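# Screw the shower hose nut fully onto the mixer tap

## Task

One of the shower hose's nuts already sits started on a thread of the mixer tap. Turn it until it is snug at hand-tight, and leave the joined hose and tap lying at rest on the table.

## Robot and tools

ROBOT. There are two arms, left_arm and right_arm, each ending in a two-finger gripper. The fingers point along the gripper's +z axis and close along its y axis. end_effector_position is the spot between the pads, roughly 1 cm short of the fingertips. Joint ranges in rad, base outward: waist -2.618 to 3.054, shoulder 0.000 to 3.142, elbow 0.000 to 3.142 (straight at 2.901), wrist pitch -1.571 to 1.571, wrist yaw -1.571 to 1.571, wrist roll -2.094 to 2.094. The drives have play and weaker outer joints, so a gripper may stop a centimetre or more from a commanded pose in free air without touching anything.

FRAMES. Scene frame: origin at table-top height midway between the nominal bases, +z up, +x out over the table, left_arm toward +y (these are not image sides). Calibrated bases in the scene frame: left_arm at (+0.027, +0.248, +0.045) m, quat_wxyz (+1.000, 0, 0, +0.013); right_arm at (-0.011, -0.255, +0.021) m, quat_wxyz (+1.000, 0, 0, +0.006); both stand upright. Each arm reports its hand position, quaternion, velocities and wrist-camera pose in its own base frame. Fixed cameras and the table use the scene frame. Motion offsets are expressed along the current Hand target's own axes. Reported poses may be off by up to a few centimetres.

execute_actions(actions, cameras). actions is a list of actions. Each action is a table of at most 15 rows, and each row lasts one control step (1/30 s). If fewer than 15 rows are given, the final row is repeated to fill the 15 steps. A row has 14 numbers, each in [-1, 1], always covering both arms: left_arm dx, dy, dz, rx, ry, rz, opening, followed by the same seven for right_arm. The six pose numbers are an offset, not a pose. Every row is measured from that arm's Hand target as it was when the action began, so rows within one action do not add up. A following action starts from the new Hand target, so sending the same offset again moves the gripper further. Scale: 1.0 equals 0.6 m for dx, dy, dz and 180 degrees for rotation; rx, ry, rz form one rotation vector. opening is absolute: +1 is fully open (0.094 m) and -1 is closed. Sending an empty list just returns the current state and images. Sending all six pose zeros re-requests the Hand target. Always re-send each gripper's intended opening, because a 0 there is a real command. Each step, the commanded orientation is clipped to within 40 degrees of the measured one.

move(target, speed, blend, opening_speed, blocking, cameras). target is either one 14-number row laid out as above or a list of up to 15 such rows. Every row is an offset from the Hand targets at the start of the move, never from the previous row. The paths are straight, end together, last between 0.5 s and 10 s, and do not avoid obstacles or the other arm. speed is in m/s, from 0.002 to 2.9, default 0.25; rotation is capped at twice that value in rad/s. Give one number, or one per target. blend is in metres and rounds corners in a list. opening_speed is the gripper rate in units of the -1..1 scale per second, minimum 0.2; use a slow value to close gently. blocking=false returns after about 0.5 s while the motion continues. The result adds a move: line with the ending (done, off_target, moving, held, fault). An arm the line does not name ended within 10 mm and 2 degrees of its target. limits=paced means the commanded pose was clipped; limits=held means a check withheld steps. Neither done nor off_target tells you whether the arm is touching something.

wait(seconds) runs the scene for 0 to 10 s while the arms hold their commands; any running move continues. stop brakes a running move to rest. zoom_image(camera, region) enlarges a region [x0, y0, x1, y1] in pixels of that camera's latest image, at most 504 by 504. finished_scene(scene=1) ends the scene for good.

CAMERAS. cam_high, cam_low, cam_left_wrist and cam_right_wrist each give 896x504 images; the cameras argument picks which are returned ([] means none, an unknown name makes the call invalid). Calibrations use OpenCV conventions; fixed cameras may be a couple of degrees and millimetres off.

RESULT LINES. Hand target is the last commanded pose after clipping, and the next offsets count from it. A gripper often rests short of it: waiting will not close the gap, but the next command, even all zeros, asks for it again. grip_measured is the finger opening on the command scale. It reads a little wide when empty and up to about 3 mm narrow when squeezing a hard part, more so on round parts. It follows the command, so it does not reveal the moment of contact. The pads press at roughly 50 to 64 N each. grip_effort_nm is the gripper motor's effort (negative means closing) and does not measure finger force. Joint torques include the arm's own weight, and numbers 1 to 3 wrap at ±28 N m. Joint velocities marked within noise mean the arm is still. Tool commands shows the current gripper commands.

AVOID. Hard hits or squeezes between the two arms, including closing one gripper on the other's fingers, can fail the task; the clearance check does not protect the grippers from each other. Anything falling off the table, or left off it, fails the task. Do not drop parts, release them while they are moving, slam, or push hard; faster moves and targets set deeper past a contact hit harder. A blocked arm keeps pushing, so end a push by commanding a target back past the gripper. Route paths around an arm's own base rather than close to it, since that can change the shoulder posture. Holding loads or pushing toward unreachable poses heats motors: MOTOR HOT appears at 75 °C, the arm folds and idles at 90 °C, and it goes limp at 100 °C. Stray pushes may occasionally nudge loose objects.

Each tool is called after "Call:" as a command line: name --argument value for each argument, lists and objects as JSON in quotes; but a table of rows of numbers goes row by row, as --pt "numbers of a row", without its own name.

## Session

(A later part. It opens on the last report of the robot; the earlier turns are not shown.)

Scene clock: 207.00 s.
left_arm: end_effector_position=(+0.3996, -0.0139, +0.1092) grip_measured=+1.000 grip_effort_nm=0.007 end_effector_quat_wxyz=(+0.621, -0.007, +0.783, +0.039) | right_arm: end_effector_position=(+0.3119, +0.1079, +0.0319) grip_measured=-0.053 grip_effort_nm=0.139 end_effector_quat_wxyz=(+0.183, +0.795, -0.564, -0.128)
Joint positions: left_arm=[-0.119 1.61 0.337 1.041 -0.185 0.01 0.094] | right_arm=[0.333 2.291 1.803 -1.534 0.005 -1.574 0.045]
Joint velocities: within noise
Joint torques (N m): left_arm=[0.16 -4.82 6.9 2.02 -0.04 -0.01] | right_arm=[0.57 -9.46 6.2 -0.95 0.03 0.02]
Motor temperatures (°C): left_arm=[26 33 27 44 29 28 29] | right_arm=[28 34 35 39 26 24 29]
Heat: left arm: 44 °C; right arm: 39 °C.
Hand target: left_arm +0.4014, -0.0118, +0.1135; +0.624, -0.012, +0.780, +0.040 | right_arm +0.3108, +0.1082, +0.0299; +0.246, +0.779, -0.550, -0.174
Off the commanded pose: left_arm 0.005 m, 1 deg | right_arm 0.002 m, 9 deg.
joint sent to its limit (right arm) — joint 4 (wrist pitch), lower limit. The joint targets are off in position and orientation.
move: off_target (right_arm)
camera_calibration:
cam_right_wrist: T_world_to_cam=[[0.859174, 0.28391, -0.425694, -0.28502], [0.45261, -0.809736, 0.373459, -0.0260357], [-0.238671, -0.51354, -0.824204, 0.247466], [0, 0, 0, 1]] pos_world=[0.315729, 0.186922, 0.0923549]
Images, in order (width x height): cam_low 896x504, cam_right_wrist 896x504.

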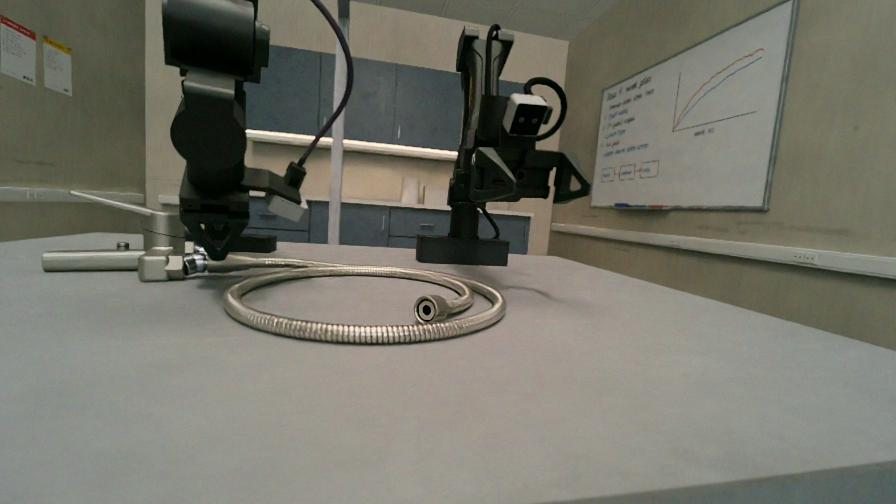

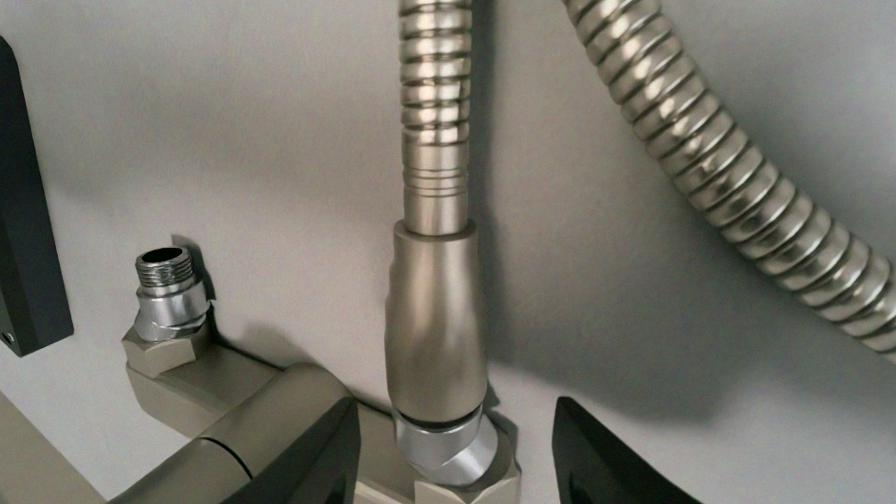

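Call:
move --pt "0 0 0 0 0 0 1 0 0 0.0518 0 0 0 -0.1" --pt "0 0 0 0 0 0 1 0 0 0.0518 0 0 0 -0.75" --cameras '["cam_right_wrist","cam_low"]' --speed 0.1 --opening_speed 1.5

Call:
zoom_image --camera "cam_low" --region '[30, 150, 280, 300]'

Scene clock: 238.87 s.
left_arm: end_effector_position=(+0.3996, -0.0139, +0.1092) grip_measured=+1.000 grip_effort_nm=0.002 end_effector_quat_wxyz=(+0.621, -0.007, +0.783, +0.039) | right_arm: end_effector_position=(+0.2980, +0.1047, +0.0166) grip_measured=-0.746 grip_effort_nm=-0.222 end_effector_quat_wxyz=(+0.223, +0.784, -0.558, -0.159)
Joint positions: left_arm=[-0.119 1.61 0.337 1.041 -0.185 0.01 0.094] | right_arm=[0.334 2.358 1.806 -1.574 -0.001 -1.571 0.012]
Joint velocities: within noise
Joint torques (N m): left_arm=[0.13 -4.77 6.89 2.01 -0.03 -0.03] | right_arm=[0.4 -9.58 2.93 -0.73 0.03 0.01]
Motor temperatures (°C): left_arm=[26 33 27 45 29 28 29] | right_arm=[28 35 37 37 26 24 28]
Heat: left arm: 45 °C; right arm: 37 °C.
Hand target: left_arm +0.4014, -0.0118, +0.1135; +0.624, -0.012, +0.780, +0.040 | right_arm +0.2940, +0.1023, +0.0044; +0.246, +0.779, -0.550, -0.174
Off the commanded pose: left_arm 0.005 m, 1 deg | right_arm 0.013 m, 3 deg.
joint read past its limit (right arm) — joint 4 (wrist pitch), lower limit.
joint sent to its limit (right arm) — joint 4 (wrist pitch), lower limit. The joint targets are off in position, not in orientation.
move: off_target (right_arm); target 2's new opening was sent with right_arm's hand 0.014 m and 5 deg from that target
camera_calibration:
cam_right_wrist: T_world_to_cam=[[0.813153, 0.266065, -0.517679, -0.261568], [0.485531, -0.800577, 0.351193, -0.0269513], [-0.321002, -0.536923, -0.780174, 0.256176], [0, 0, 0, 1]] pos_world=[0.308013, 0.185564, 0.0739188]
Images, in order (width x height): cam_low 896x504, cam_right_wrist 896x504.

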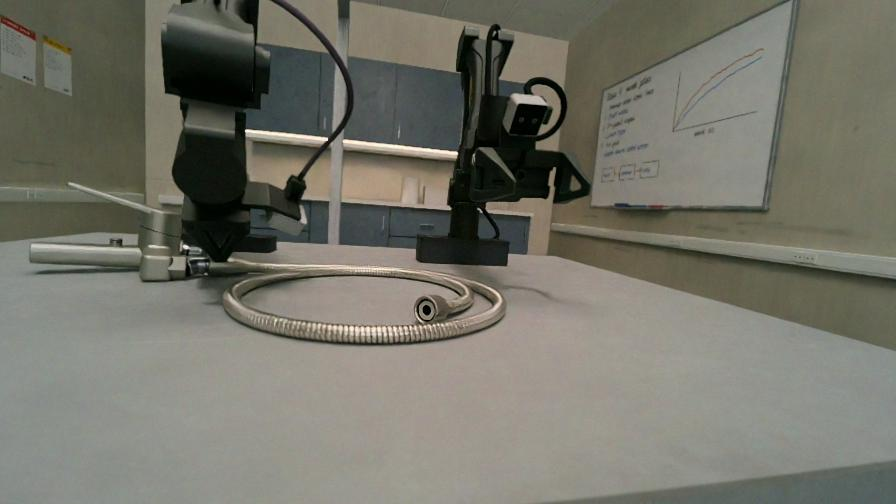

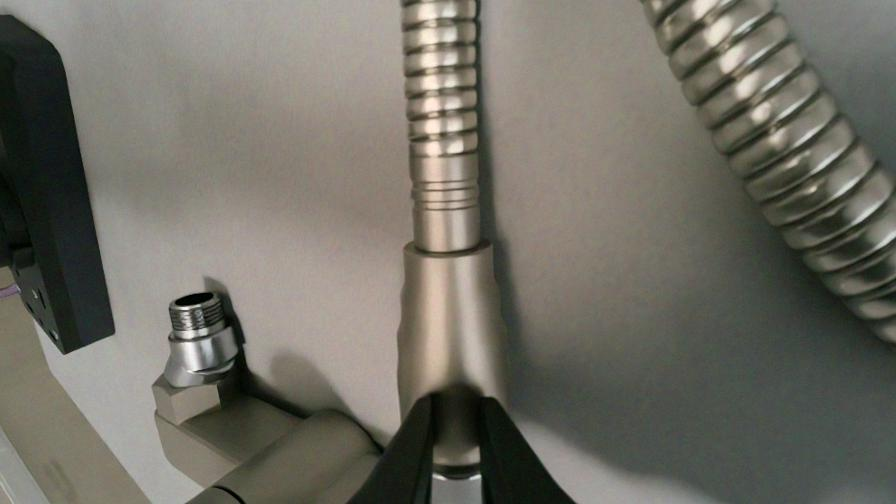

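Scaled by 2.016 from the camera's 896x504 image, which has a finer 1280x720 frame.

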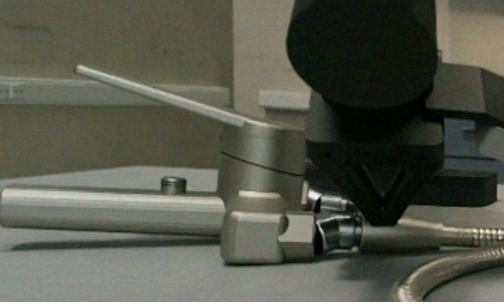

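Call:
move --pt "0 0 0 0 0 0 1 0 0 -0.014 0 0 0 0.0" --pt "0 0 0 0 0 0 1 0 0 -0.0667 0 0 0 0.0" --cameras '["cam_right_wrist","cam_low"]' --speed 0.1

Scene clock: 246.67 s.
left_arm: end_effector_position=(+0.3996, -0.0139, +0.1092) grip_measured=+1.000 grip_effort_nm=0.002 end_effector_quat_wxyz=(+0.621, -0.007, +0.783, +0.039) | right_arm: end_effector_position=(+0.3014, +0.1043, +0.0190) grip_measured=-0.003 grip_effort_nm=0.139 end_effector_quat_wxyz=(+0.219, +0.785, -0.559, -0.153)
Joint positions: left_arm=[-0.119 1.61 0.337 1.041 -0.185 0.01 0.094] | right_arm=[0.333 2.353 1.815 -1.574 0.005 -1.571 0.047]
Joint velocities: within noise
Joint torques (N m): left_arm=[0.06 -4.86 6.91 2.02 -0.05 -0.03] | right_arm=[0.47 -16.7 5.87 -0.72 0.02 0.01]
Motor temperatures (°C): left_arm=[26 33 27 45 29 28 29] | right_arm=[28 36 36 36 26 24 28]
Heat: left arm: 45 °C; right arm: 36 °C.
Hand target: left_arm +0.4014, -0.0118, +0.1135; +0.624, -0.012, +0.780, +0.040 | right_arm +0.3156, +0.1099, +0.0372; +0.246, +0.779, -0.550, -0.174
Off the commanded pose: left_arm 0.005 m, 1 deg | right_arm 0.024 m, 4 deg.
joint read past its limit (right arm) — joint 4 (wrist pitch), lower limit.
joint sent to its limit (right arm) — joint 4 (wrist pitch), lower limit. The joint targets are off in position and orientation.
move: off_target (right_arm)
camera_calibration:
cam_right_wrist: T_world_to_cam=[[0.820257, 0.267278, -0.505709, -0.265553], [0.48165, -0.799631, 0.358612, -0.0288627], [-0.308532, -0.537729, -0.784638, 0.255283], [0, 0, 0, 1]] pos_world=[0.310487, 0.18517, 0.0763626]
Images, in order (width x height): cam_low 896x504, cam_right_wrist 896x504.

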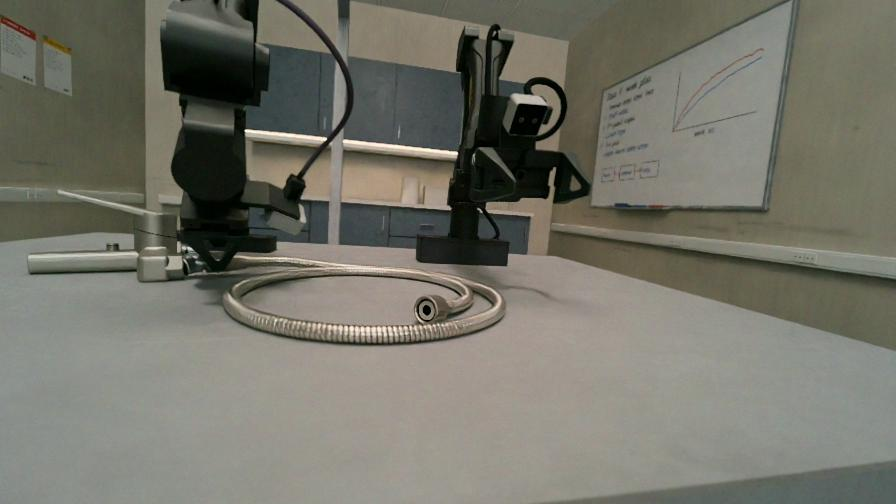

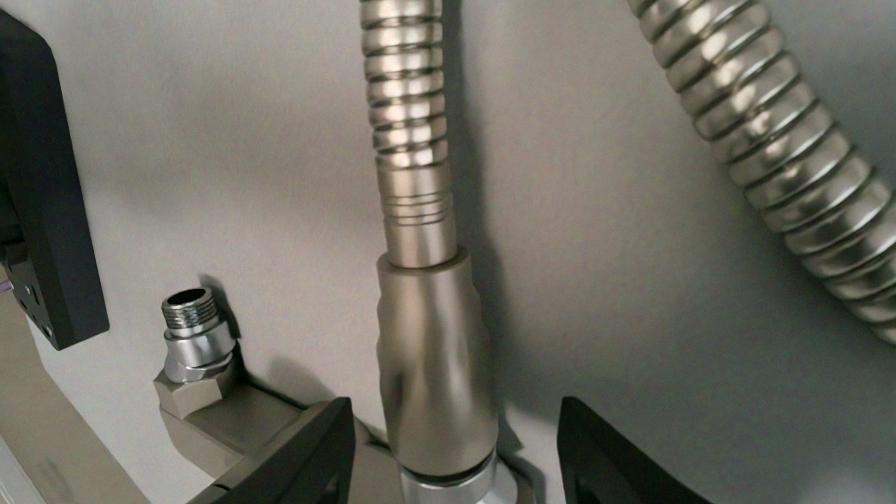

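Call:
move --target '[0,0,0,0,0,0,1,0.0012,0.0275,0.0088,0.0944,0,0,0.0]' --cameras '["cam_right_wrist","cam_low"]' --speed 0.2

Scene clock: 265.27 s.
left_arm: end_effector_position=(+0.3996, -0.0139, +0.1092) grip_measured=+1.000 grip_effort_nm=-0.002 end_effector_quat_wxyz=(+0.621, -0.007, +0.783, +0.039) | right_arm: end_effector_position=(+0.2966, +0.1026, +0.0329) grip_measured=-0.003 grip_effort_nm=0.144 end_effector_quat_wxyz=(+0.148, +0.801, -0.570, -0.102)
Joint positions: left_arm=[-0.119 1.61 0.337 1.041 -0.185 0.01 0.094] | right_arm=[0.333 2.137 1.59 -1.386 0.005 -1.571 0.047]
Joint velocities: within noise
Joint torques (N m): left_arm=[0.09 -4.79 6.89 2.02 -0.05 0] | right_arm=[0.14 -14.68 3.36 -0.28 0 -0.03]
Motor temperatures (°C): left_arm=[26 33 27 45 29 28 29] | right_arm=[28 41 36 35 26 24 28]
Heat: left arm: 45 °C; right arm: 41 °C.
Hand target: left_arm +0.4014, -0.0118, +0.1135; +0.624, -0.012, +0.780, +0.040 | right_arm +0.3003, +0.1037, +0.0424; +0.128, +0.807, -0.570, -0.091
Off the commanded pose: left_arm 0.005 m, 1 deg | right_arm 0.010 m, 3 deg.
move: off_target (right_arm)
camera_calibration:
cam_right_wrist: T_world_to_cam=[[0.892484, 0.292269, -0.343585, -0.28343], [0.418212, -0.821559, 0.387479, -0.0127719], [-0.169027, -0.48951, -0.855459, 0.219834], [0, 0, 0, 1]] pos_world=[0.295456, 0.179956, 0.0956256]
Images, in order (width x height): cam_low 896x504, cam_right_wrist 896x504.

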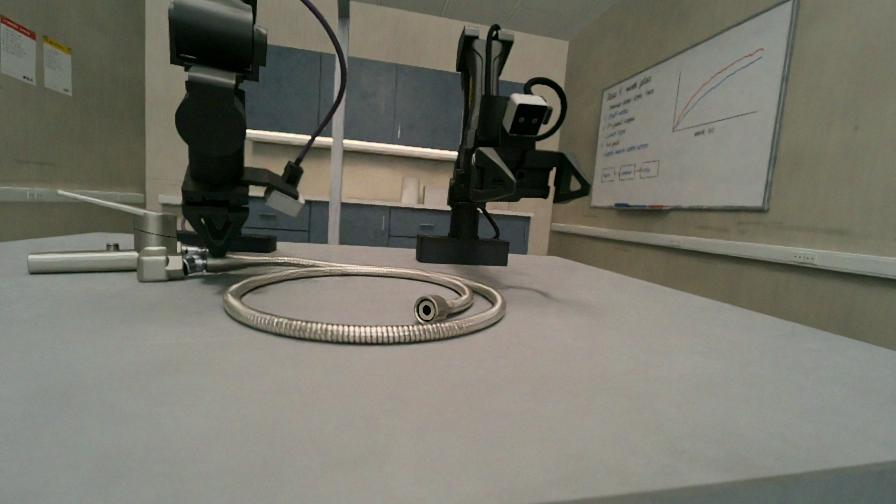

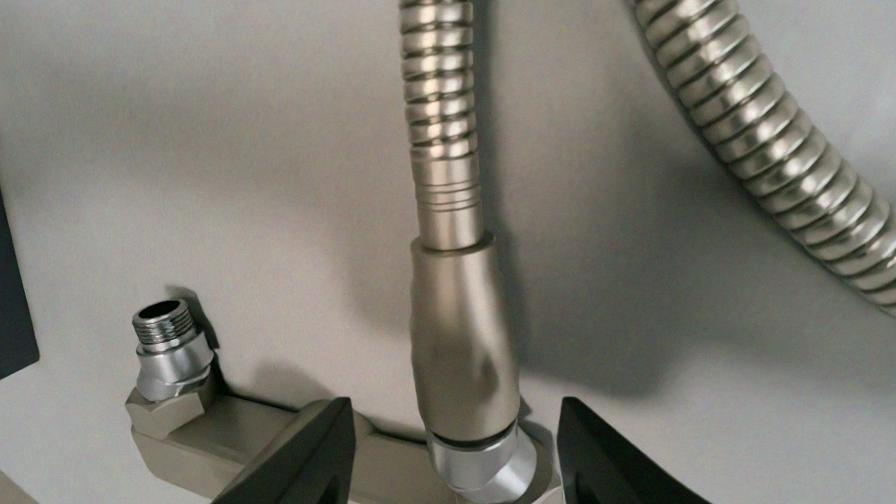

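Call:
move --target '[0,0,0,0,0,0,1,0,-0.0048,0.0675,0,0,-0.0167,0.0]' --cameras '["cam_right_wrist","cam_low"]' --speed 0.1

Scene clock: 278.60 s.
left_arm: end_effector_position=(+0.3996, -0.0139, +0.1092) grip_measured=+1.000 grip_effort_nm=0.007 end_effector_quat_wxyz=(+0.621, -0.007, +0.783, +0.039) | right_arm: end_effector_position=(+0.2824, +0.0974, +0.0010) grip_measured=-0.003 grip_effort_nm=0.139 end_effector_quat_wxyz=(+0.150, +0.814, -0.551, -0.108)
Joint positions: left_arm=[-0.119 1.61 0.337 1.041 -0.185 0.01 0.094] | right_arm=[0.333 2.137 1.45 -1.255 0.007 -1.617 0.047]
Joint velocities: within noise
Joint torques (N m): left_arm=[0.05 -4.88 6.83 2.03 -0.03 -0.01] | right_arm=[0.18 -12.68 3.17 -0.04 0.01 -0.09]
Motor temperatures (°C): left_arm=[26 33 27 45 29 28 29] | right_arm=[28 39 35 35 26 24 28]
Heat: left arm: 45 °C; right arm: 39 °C.
Hand target: left_arm +0.4014, -0.0118, +0.1135; +0.624, -0.012, +0.780, +0.040 | right_arm +0.2910, +0.1005, +0.0029; +0.125, +0.821, -0.549, -0.094
Off the commanded pose: left_arm 0.005 m, 1 deg | right_arm 0.009 m, 3 deg.
move: off_target (right_arm)
camera_calibration:
cam_right_wrist: T_world_to_cam=[[0.87404, 0.334519, -0.35235, -0.27913], [0.458863, -0.806713, 0.372368, -0.0116751], [-0.159681, -0.487145, -0.858599, 0.184729], [0, 0, 0, 1]] pos_world=[0.278826, 0.173946, 0.0646045]
Images, in order (width x height): cam_low 896x504, cam_right_wrist 896x504.

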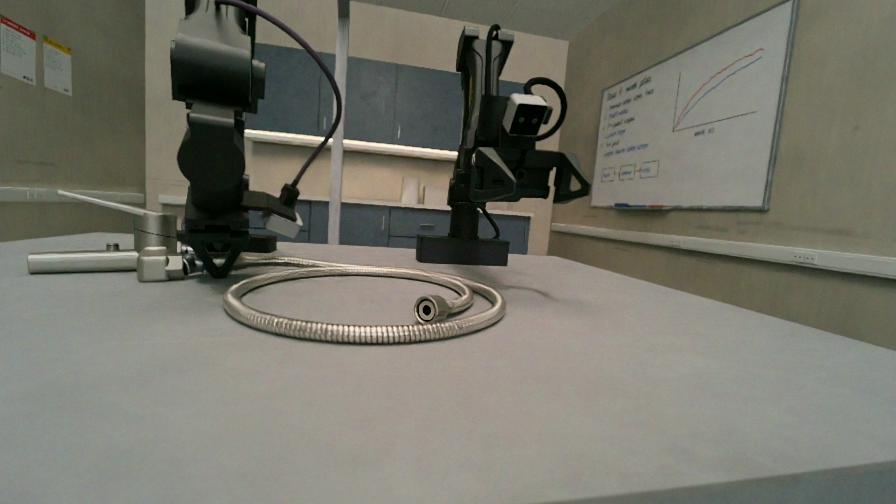

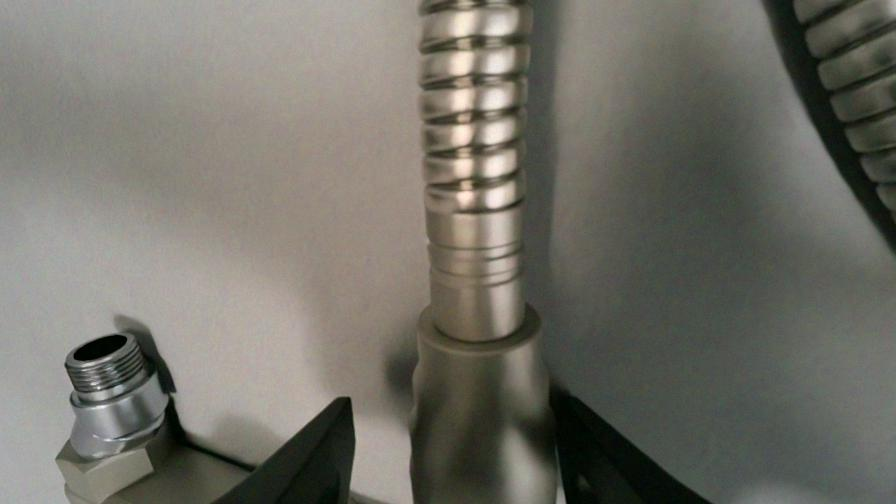

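Call:
move --target '[0,0,0,0,0,0,1,0,-0.01,-0.0157,0,0,0,0.0]' --cameras '["cam_right_wrist"]' --speed 0.1

Scene clock: 285.33 s.
left_arm: end_effector_position=(+0.3996, -0.0139, +0.1092) grip_measured=+1.000 grip_effort_nm=0.007 end_effector_quat_wxyz=(+0.621, -0.007, +0.783, +0.039) | right_arm: end_effector_position=(+0.2898, +0.1000, +0.0043) grip_measured=-0.003 grip_effort_nm=0.139 end_effector_quat_wxyz=(+0.141, +0.815, -0.552, -0.101)
Joint positions: left_arm=[-0.119 1.61 0.337 1.041 -0.185 0.01 0.094] | right_arm=[0.333 2.137 1.473 -1.255 0.007 -1.617 0.047]
Joint velocities: within noise
Joint torques (N m): left_arm=[0.06 -4.79 6.86 2.01 -0.03 0] | right_arm=[0.27 -11.21 5.96 -0.4 0.01 -0.07]
Motor temperatures (°C): left_arm=[26 33 27 45 29 28 29] | right_arm=[28 38 35 35 26 24 28]
Heat: left arm: 45 °C; right arm: 38 °C.
Hand target: left_arm +0.4014, -0.0118, +0.1135; +0.624, -0.012, +0.780, +0.040 | right_arm +0.2991, +0.1037, +0.0101; +0.125, +0.821, -0.549, -0.094
Off the commanded pose: left_arm 0.005 m, 1 deg | right_arm 0.012 m, 2 deg.
move: off_target (right_arm)
camera_calibration:
cam_right_wrist: T_world_to_cam=[[0.881431, 0.337123, -0.330797, -0.287738], [0.450778, -0.809526, 0.376121, -0.0115871], [-0.14099, -0.480641, -0.865509, 0.183934], [0, 0, 0, 1]] pos_world=[0.284777, 0.176029, 0.0683717]
Images, in order (width x height): cam_right_wrist 896x504.

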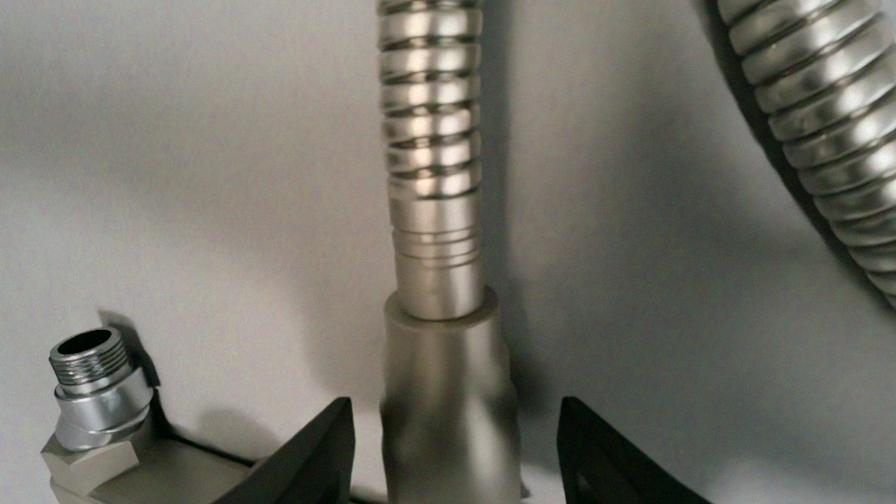

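Call:
move --pt "0 0 0 0 0 0 1 0 0 0 0 0 0 -0.75" --pt "0 0 0 0 0 0 1 0 0.016 0.0088 0.378 0 0 -0.75" --cameras '["cam_right_wrist","cam_low"]' --speed 0.3

Call:
zoom_image --camera "cam_low" --region '[30, 150, 280, 300]'

Scene clock: 302.80 s.
left_arm: end_effector_position=(+0.3996, -0.0139, +0.1092) grip_measured=+1.000 grip_effort_nm=0.002 end_effector_quat_wxyz=(+0.621, -0.007, +0.783, +0.039) | right_arm: end_effector_position=(+0.2870, +0.0994, +0.0063) grip_measured=-0.403 grip_effort_nm=-1.033 end_effector_quat_wxyz=(-0.343, +0.759, -0.504, +0.229)
Joint positions: left_arm=[-0.119 1.61 0.337 1.041 -0.185 0.01 0.094] | right_arm=[0.279 1.401 0.189 0.487 -0.087 -1.65 0.028]
Joint velocities: within noise
Joint torques (N m): left_arm=[0.05 -4.85 6.8 2.01 -0.06 -0.01] | right_arm=[-0.58 -2.71 3.19 2.27 -0.16 0.1]
Motor temperatures (°C): left_arm=[26 33 27 46 29 28 29] | right_arm=[28 37 35 35 26 24 28]
Heat: left arm: 46 °C; right arm: 37 °C.
Hand target: left_arm +0.4014, -0.0118, +0.1135; +0.624, -0.012, +0.780, +0.040 | right_arm +0.2891, +0.0996, +0.0080; -0.355, +0.751, -0.507, +0.229
Off the commanded pose: left_arm 0.005 m, 1 deg | right_arm 0.003 m, 2 deg.
move: done
camera_calibration:
cam_right_wrist: T_world_to_cam=[[0.606041, 0.23929, 0.758587, -0.202514], [0.0633238, -0.965165, 0.253863, 0.115847], [0.792909, -0.105815, -0.600082, -0.121931], [0, 0, 0, 1]] pos_world=[0.212076, 0.147369, 0.0510469]
Images, in order (width x height): cam_low 896x504, cam_right_wrist 896x504.

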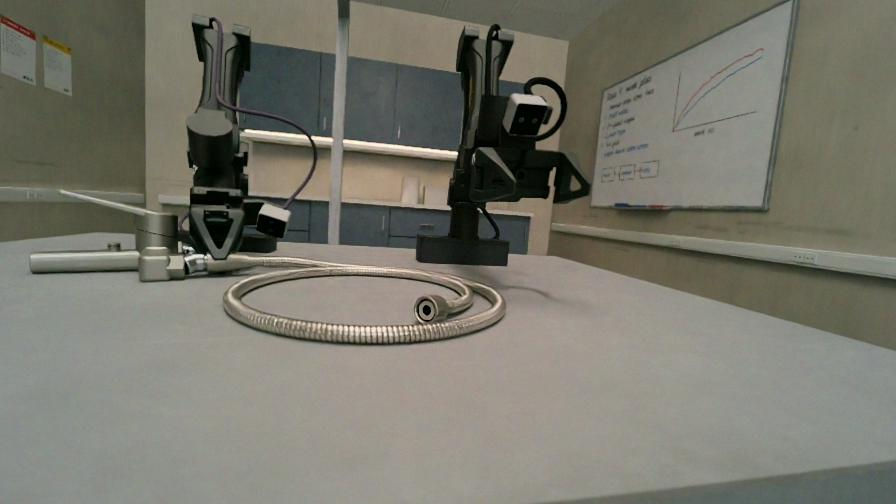

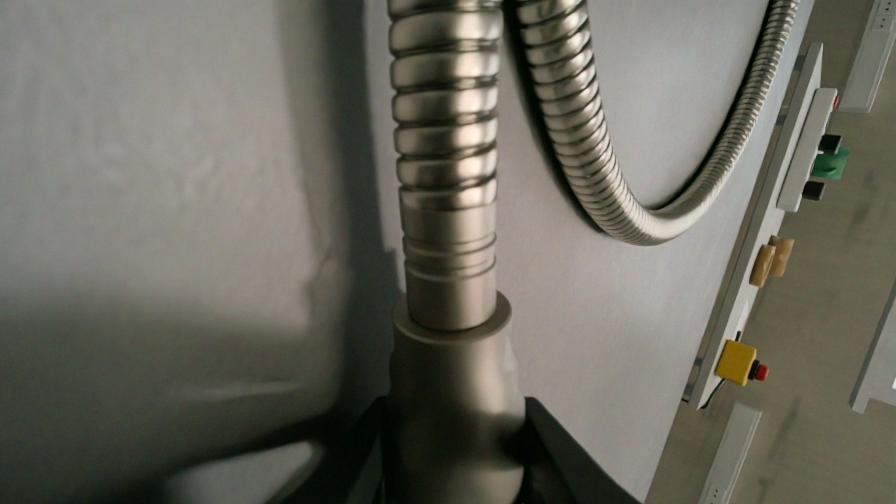

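Scaled by 2.016 from the camera's 896x504 image, which has a finer 1280x720 frame.

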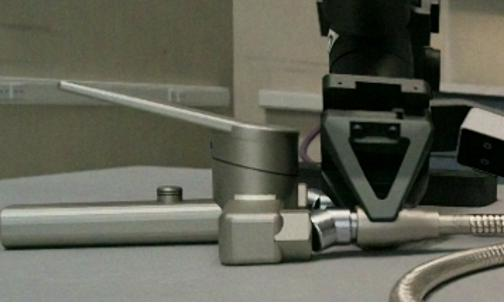

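Call:
move --pt "0 0 0 0 0 0 1 0 0 0 0.067 0 0 -0.75" --pt "0 0 0 0 0 0 1 0 0 0 0.067 0 0 0" --pt "0 0 0 0 0 0 1 0 0.0122 -0.057 0.067 0 0 0" --pt "0 0 0 0 0 0 1 0 -0.0587 -0.0237 -0.378 0 0 0" --pt "0 0 0 0 0 0 1 0 -0.0045 0.0053 -0.378 0 0 0" --cameras '["cam_right_wrist","cam_low"]' --speed '[0.3,0.3,0.2,0.4,0.1]'

Call:
zoom_image --camera "cam_low" --region '[30, 150, 280, 300]'

Scene clock: 328.53 s.
left_arm: end_effector_position=(+0.3996, -0.0139, +0.1092) grip_measured=+1.000 grip_effort_nm=0.002 end_effector_quat_wxyz=(+0.621, -0.007, +0.783, +0.039) | right_arm: end_effector_position=(+0.2952, +0.0976, +0.0173) grip_measured=-0.002 grip_effort_nm=0.115 end_effector_quat_wxyz=(+0.119, +0.819, -0.555, -0.088)
Joint positions: left_arm=[-0.119 1.61 0.337 1.041 -0.185 0.01 0.094] | right_arm=[0.319 2.085 1.464 -1.248 0.005 -1.631 0.047]
Joint velocities: within noise
Joint torques (N m): left_arm=[0.05 -4.78 6.82 2.01 -0.06 -0.02] | right_arm=[0.77 -8.46 3.67 -0.17 0.02 0.04]
Motor temperatures (°C): left_arm=[26 33 27 46 29 28 29] | right_arm=[28 35 35 38 26 24 29]
Heat: left arm: 46 °C; right arm: 38 °C.
Hand target: left_arm +0.4014, -0.0118, +0.1135; +0.624, -0.012, +0.780, +0.040 | right_arm +0.2929, +0.1012, +0.0080; +0.125, +0.821, -0.549, -0.094
Off the commanded pose: left_arm 0.005 m, 1 deg | right_arm 0.010 m, 1 deg.
move: done
camera_calibration:
cam_right_wrist: T_world_to_cam=[[0.895971, 0.342731, -0.282437, -0.293157], [0.432411, -0.818244, 0.37881, -0.0146336], [-0.101273, -0.461532, -0.881324, 0.181515], [0, 0, 0, 1]] pos_world=[0.287371, 0.172275, 0.0827186]
Images, in order (width x height): cam_low 896x504, cam_right_wrist 896x504.

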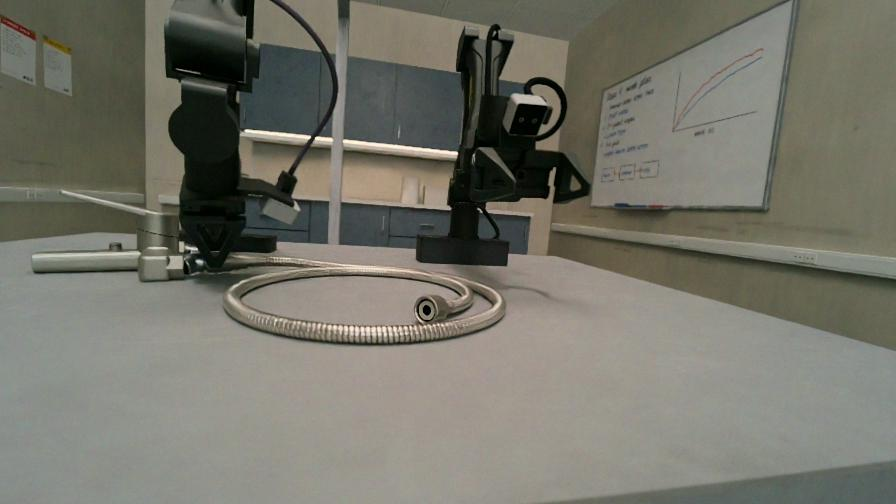

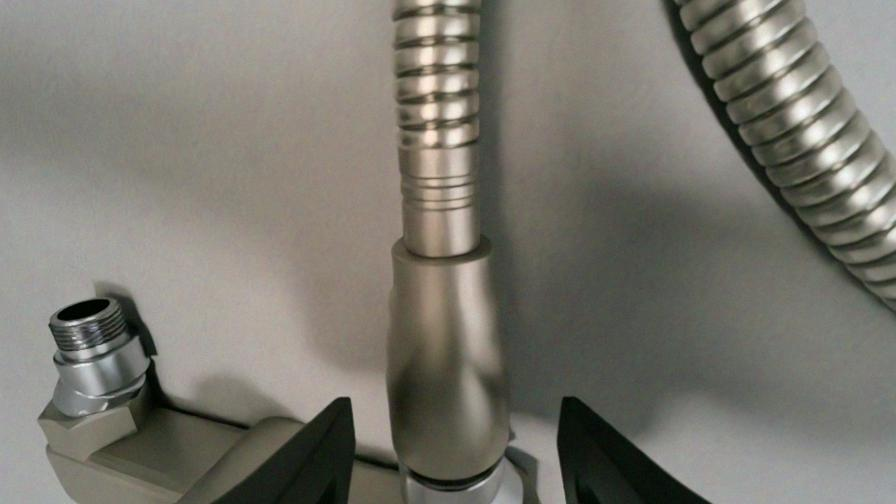

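Scaled by 2.016 from the camera's 896x504 image, which has a finer 1280x720 frame.

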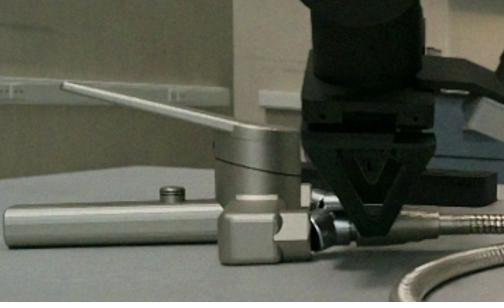

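Call:
move --target '[0,0,0,0,0,0,1,-0.008,0.0017,0.02,0,0,0,0]' --cameras '["cam_right_wrist"]' --speed 0.1

Call:
zoom_image --camera "cam_right_wrist" --region '[350, 250, 600, 500]'

Scene clock: 337.53 s.
left_arm: end_effector_position=(+0.3996, -0.0139, +0.1092) grip_measured=+1.000 grip_effort_nm=0.002 end_effector_quat_wxyz=(+0.621, -0.007, +0.783, +0.039) | right_arm: end_effector_position=(+0.2907, +0.1011, +0.0070) grip_measured=-0.002 grip_effort_nm=0.115 end_effector_quat_wxyz=(+0.119, +0.820, -0.554, -0.085)
Joint positions: left_arm=[-0.119 1.61 0.337 1.041 -0.185 0.01 0.094] | right_arm=[0.334 2.085 1.421 -1.2 0.005 -1.618 0.047]
Joint velocities: within noise
Joint torques (N m): left_arm=[0.13 -4.88 6.98 2 -0.02 -0.01] | right_arm=[0.69 -8.34 3.33 -0.15 -0.01 0.04]
Motor temperatures (°C): left_arm=[26 33 27 46 29 28 29] | right_arm=[28 35 34 36 26 24 29]
Heat: left arm: 46 °C; right arm: 36 °C.
Hand target: left_arm +0.4014, -0.0118, +0.1135; +0.624, -0.012, +0.780, +0.040 | right_arm +0.2867, +0.1040, -0.0030; +0.125, +0.821, -0.549, -0.094
Off the commanded pose: left_arm 0.005 m, 1 deg | right_arm 0.011 m, 1 deg.
move: off_target (right_arm)
camera_calibration:
cam_right_wrist: T_world_to_cam=[[0.896287, 0.345405, -0.278144, -0.293518], [0.433229, -0.815994, 0.382711, -0.00643718], [-0.0947738, -0.463519, -0.881004, 0.171856], [0, 0, 0, 1]] pos_world=[0.282152, 0.175789, 0.0722295]
Images, in order (width x height): cam_right_wrist 896x504.

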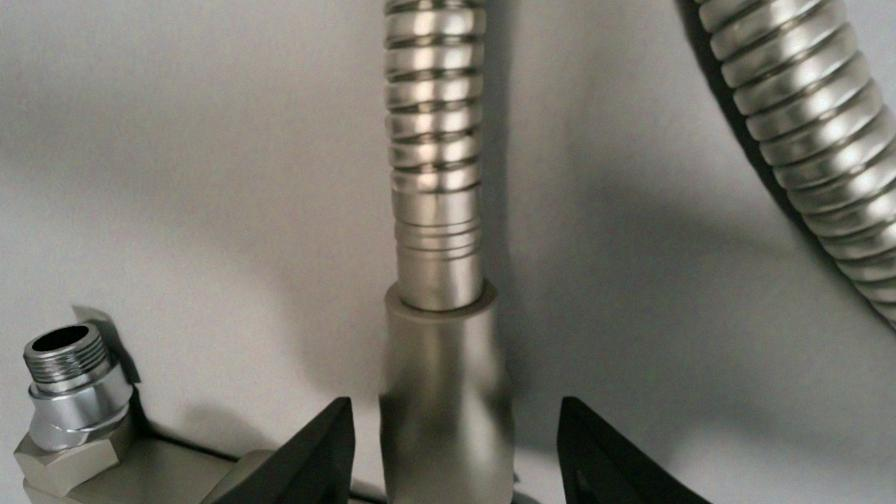

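Scaled by 2.016 from the camera's 896x504 image, which has a finer 1280x720 frame.

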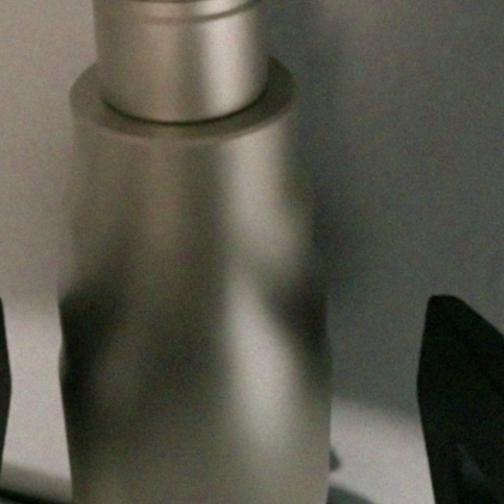

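Call:
move --pt "0 0 0 0 0 0 1 0 0 0 0 0 0 -0.75" --pt "0 0 0 0 0 0 1 0.0055 0.0033 -0.019 0.444 0 0 -0.75" --cameras '["cam_right_wrist","cam_low"]' --speed 0.35

Call:
zoom_image --camera "cam_low" --region '[30, 150, 280, 300]'

Scene clock: 361.90 s.
left_arm: end_effector_position=(+0.3996, -0.0139, +0.1092) grip_measured=+1.000 grip_effort_nm=0.007 end_effector_quat_wxyz=(+0.621, -0.007, +0.783, +0.039) | right_arm: end_effector_position=(+0.2885, +0.1006, +0.0072) grip_measured=-0.417 grip_effort_nm=-1.033 end_effector_quat_wxyz=(-0.422, +0.715, -0.480, +0.284)
Joint positions: left_arm=[-0.119 1.61 0.337 1.041 -0.185 0.01 0.094] | right_arm=[0.275 1.746 0.024 1.216 -0.099 -1.626 0.027]
Joint velocities: within noise
Joint torques (N m): left_arm=[0.1 -4.85 6.83 2.02 -0.03 -0.02] | right_arm=[-0.49 -2.97 1.44 2.35 -0.15 0.08]
Motor temperatures (°C): left_arm=[26 33 27 46 29 28 29] | right_arm=[28 36 34 35 26 24 29]
Heat: left arm: 46 °C; right arm: 36 °C.
Hand target: left_arm +0.4014, -0.0118, +0.1135; +0.624, -0.012, +0.780, +0.040 | right_arm +0.2896, +0.1014, +0.0084; -0.431, +0.710, -0.481, +0.280
Off the commanded pose: left_arm 0.005 m, 1 deg | right_arm 0.002 m, 1 deg.
move: done
camera_calibration:
cam_right_wrist: T_world_to_cam=[[0.443242, 0.164787, 0.881126, -0.150818], [0.0114937, -0.983922, 0.17823, 0.134121], [0.896329, -0.0688714, -0.438009, -0.157181], [0, 0, 0, 1]] pos_world=[0.206193, 0.145992, 0.0401383]
Images, in order (width x height): cam_low 896x504, cam_right_wrist 896x504.

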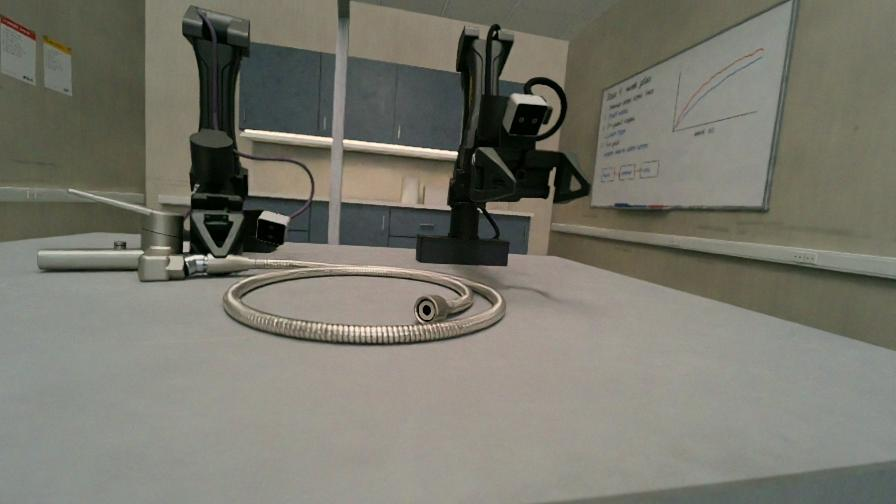

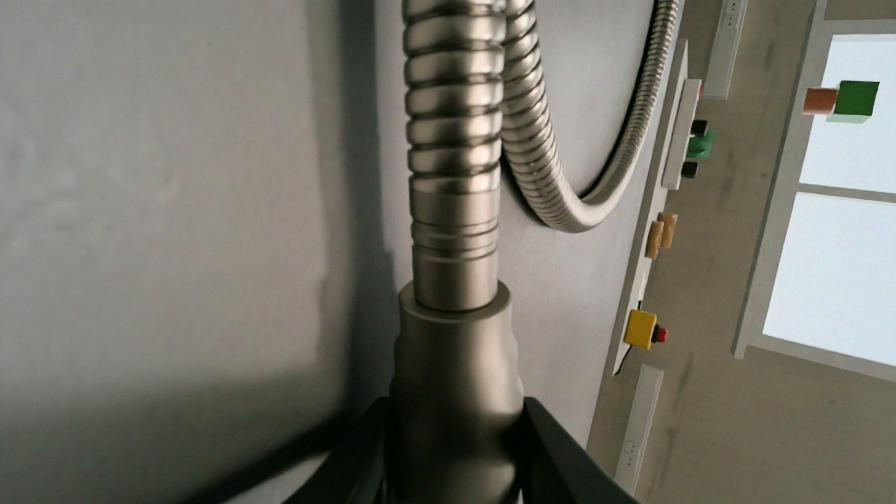

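Scaled by 2.016 from the camera's 896x504 image, which has a finer 1280x720 frame.

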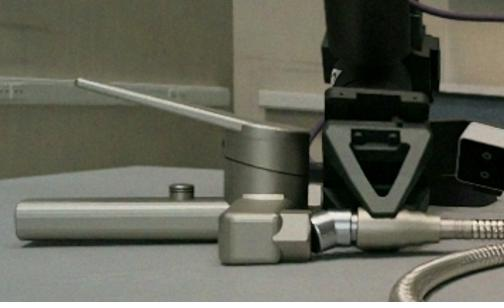

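Call:
move --pt "0 0 0 0 0 0 1 0 0 0 0 0 0 0" --pt "0 0 0 0 0 0 1 0 0 -0.0583 0 0 0 0" --pt "0 0 0 0 0 0 1 0 -0.0624 -0.011 -0.444 0 0 0" --pt "0 0 0 0 0 0 1 -0.006 0.0145 0.006 -0.444 0 0 0" --cameras '["cam_right_wrist","cam_low"]' --speed '[0.3,0.2,0.45,0.1]'

Call:
zoom_image --camera "cam_low" --region '[30, 150, 280, 300]'

Scene clock: 378.07 s.
left_arm: end_effector_position=(+0.3996, -0.0139, +0.1092) grip_measured=+1.000 grip_effort_nm=0.002 end_effector_quat_wxyz=(+0.621, -0.007, +0.783, +0.039) | right_arm: end_effector_position=(+0.2902, +0.1007, +0.0084) grip_measured=-0.002 grip_effort_nm=0.115 end_effector_quat_wxyz=(+0.120, +0.819, -0.555, -0.087)
Joint positions: left_arm=[-0.119 1.61 0.337 1.041 -0.185 0.01 0.094] | right_arm=[0.333 2.085 1.426 -1.209 0.004 -1.617 0.047]
Joint velocities: within noise
Joint torques (N m): left_arm=[0.06 -4.78 6.89 2.06 -0.06 -0.01] | right_arm=[0.68 -8.32 3.56 -0.13 0 0.03]
Motor temperatures (°C): left_arm=[26 32 27 46 29 28 29] | right_arm=[28 35 34 39 26 24 29]
Heat: left arm: 46 °C; right arm: 39 °C.
Hand target: left_arm +0.4014, -0.0118, +0.1135; +0.624, -0.012, +0.780, +0.040 | right_arm +0.2873, +0.1045, -0.0009; +0.125, +0.821, -0.549, -0.094
Off the commanded pose: left_arm 0.005 m, 1 deg | right_arm 0.010 m, 1 deg.
move: done
camera_calibration:
cam_right_wrist: T_world_to_cam=[[0.896163, 0.342165, -0.282514, -0.292204], [0.432198, -0.817272, 0.381145, -0.00663885], [-0.100477, -0.46367, -0.880292, 0.174532], [0, 0, 0, 1]] pos_world=[0.282268, 0.175481, 0.0736173]
Images, in order (width x height): cam_low 896x504, cam_right_wrist 896x504.

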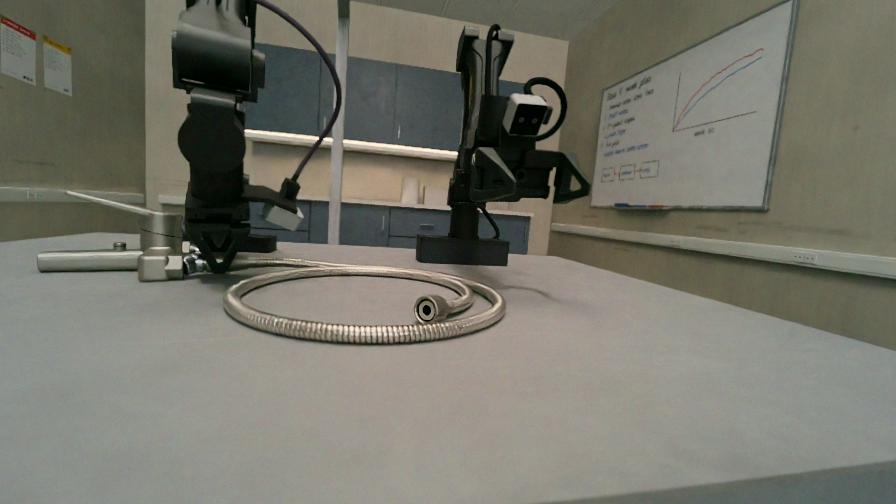

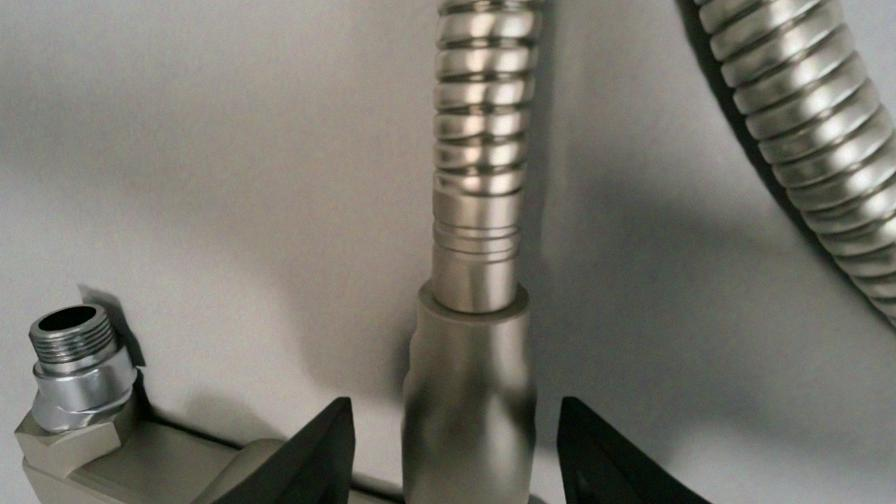

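Scaled by 2.016 from the camera's 896x504 image, which has a finer 1280x720 frame.

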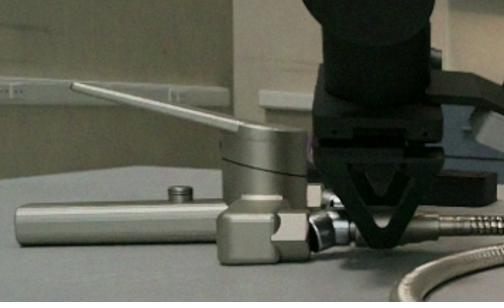

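Call:
move --pt "0 0 0 0 0 0 1 0 0 0 0 0 0 -0.75" --pt "0 0 0 0 0 0 1 0.0055 0.0002 -0.0163 0.444 0 0 -0.75" --cameras '["cam_low"]' --speed 0.4

Scene clock: 389.50 s.
left_arm: end_effector_position=(+0.3996, -0.0139, +0.1092) grip_measured=+1.000 grip_effort_nm=0.007 end_effector_quat_wxyz=(+0.621, -0.007, +0.783, +0.039) | right_arm: end_effector_position=(+0.2903, +0.1006, +0.0080) grip_measured=-0.419 grip_effort_nm=-1.038 end_effector_quat_wxyz=(-0.423, +0.711, -0.483, +0.286)
Joint positions: left_arm=[-0.119 1.61 0.337 1.041 -0.185 0.01 0.094] | right_arm=[0.279 1.749 0.028 1.219 -0.088 -1.617 0.027]
Joint velocities: within noise
Joint torques (N m): left_arm=[0.09 -4.77 6.9 2.03 -0.07 0.01] | right_arm=[-0.55 -2.95 1.55 2.3 -0.23 0.06]
Motor temperatures (°C): left_arm=[26 32 27 47 29 28 29] | right_arm=[28 35 34 38 26 24 29]
Heat: left arm: 47 °C; right arm: 38 °C.
Hand target: left_arm +0.4014, -0.0118, +0.1135; +0.624, -0.012, +0.780, +0.040 | right_arm +0.2913, +0.1024, +0.0084; -0.431, +0.710, -0.481, +0.280
Off the commanded pose: left_arm 0.005 m, 1 deg | right_arm 0.002 m, 1 deg.
move: done
Images, in order (width x height): cam_low 896x504.

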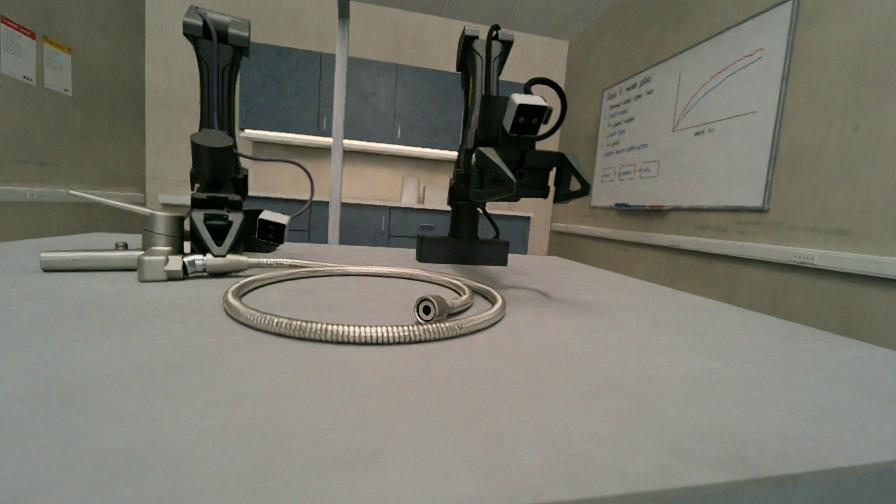

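Call:
move --pt "0 0 0 0 0 0 1 0 0 0 0 0 0 0" --pt "0 0 0 0 0 0 1 0 0 -0.0583 0 0 0 0" --pt "0 0 0 0 0 0 1 0 -0.0624 -0.011 -0.444 0 0 0" --pt "0 0 0 0 0 0 1 -0.0045 0.0147 0.0055 -0.444 0 0 0" --pt "0 0 0 0 0 0 1 -0.0045 0.0147 0.0055 -0.444 0 0 -0.75" --pt "0 0 0 0 0 0 1 0 0 0 0 0 0 -0.75" --cameras '["cam_low","cam_right_wrist"]' --speed '[0.3,0.2,0.45,0.1,0.1,0.4]'

Scene clock: 415.40 s.
left_arm: end_effector_position=(+0.3996, -0.0139, +0.1092) grip_measured=+1.000 grip_effort_nm=0.002 end_effector_quat_wxyz=(+0.621, -0.007, +0.783, +0.039) | right_arm: end_effector_position=(+0.2904, +0.1005, +0.0081) grip_measured=-0.419 grip_effort_nm=-1.038 end_effector_quat_wxyz=(-0.421, +0.714, -0.480, +0.288)
Joint positions: left_arm=[-0.119 1.61 0.337 1.041 -0.185 0.01 0.094] | right_arm=[0.281 1.748 0.028 1.217 -0.085 -1.626 0.027]
Joint velocities: within noise
Joint torques (N m): left_arm=[-0.05 -4.9 6.95 2.03 -0.07 -0.03] | right_arm=[-0.57 -3.02 1.59 2.28 -0.25 0.1]
Motor temperatures (°C): left_arm=[26 32 27 47 29 28 29] | right_arm=[28 34 34 40 26 24 29]
Heat: left arm: 47 °C; right arm: 40 °C.
Hand target: left_arm +0.4014, -0.0118, +0.1135; +0.624, -0.012, +0.780, +0.040 | right_arm +0.2913, +0.1024, +0.0084; -0.431, +0.710, -0.481, +0.280
Off the commanded pose: left_arm 0.005 m, 1 deg | right_arm 0.002 m, 2 deg.
move: done; target 5's new opening was sent with right_arm's hand 0.011 m and 1 deg from that target
camera_calibration:
cam_right_wrist: T_world_to_cam=[[0.438707, 0.166671, 0.883039, -0.151358], [0.00448638, -0.983044, 0.183317, 0.135708], [0.898619, -0.076461, -0.432016, -0.158441], [0, 0, 0, 1]] pos_world=[0.208171, 0.14652, 0.0403284]
Images, in order (width x height): cam_low 896x504, cam_right_wrist 896x504.

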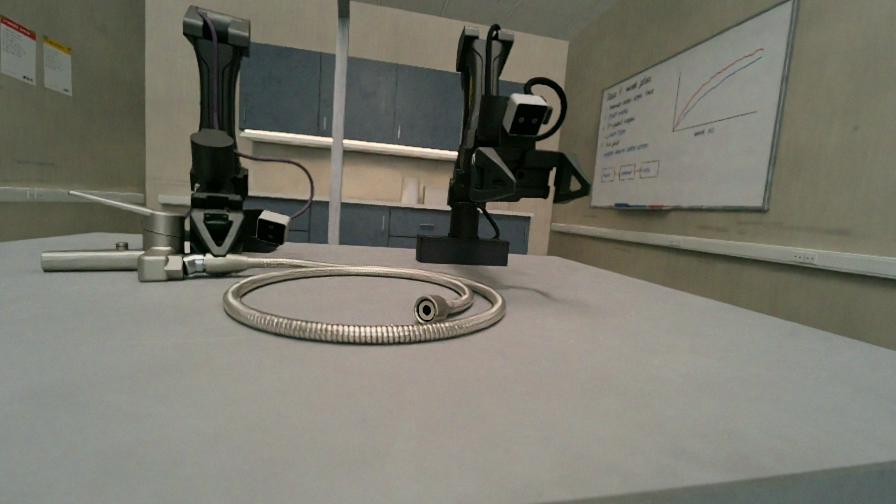

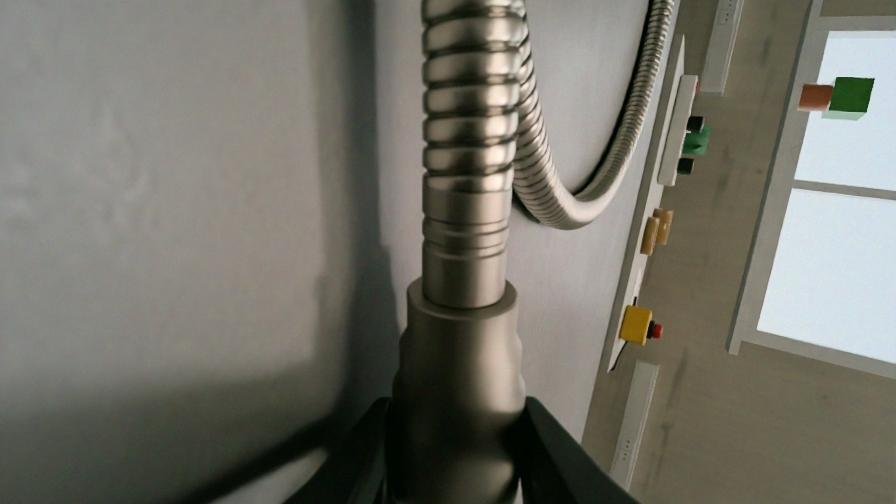

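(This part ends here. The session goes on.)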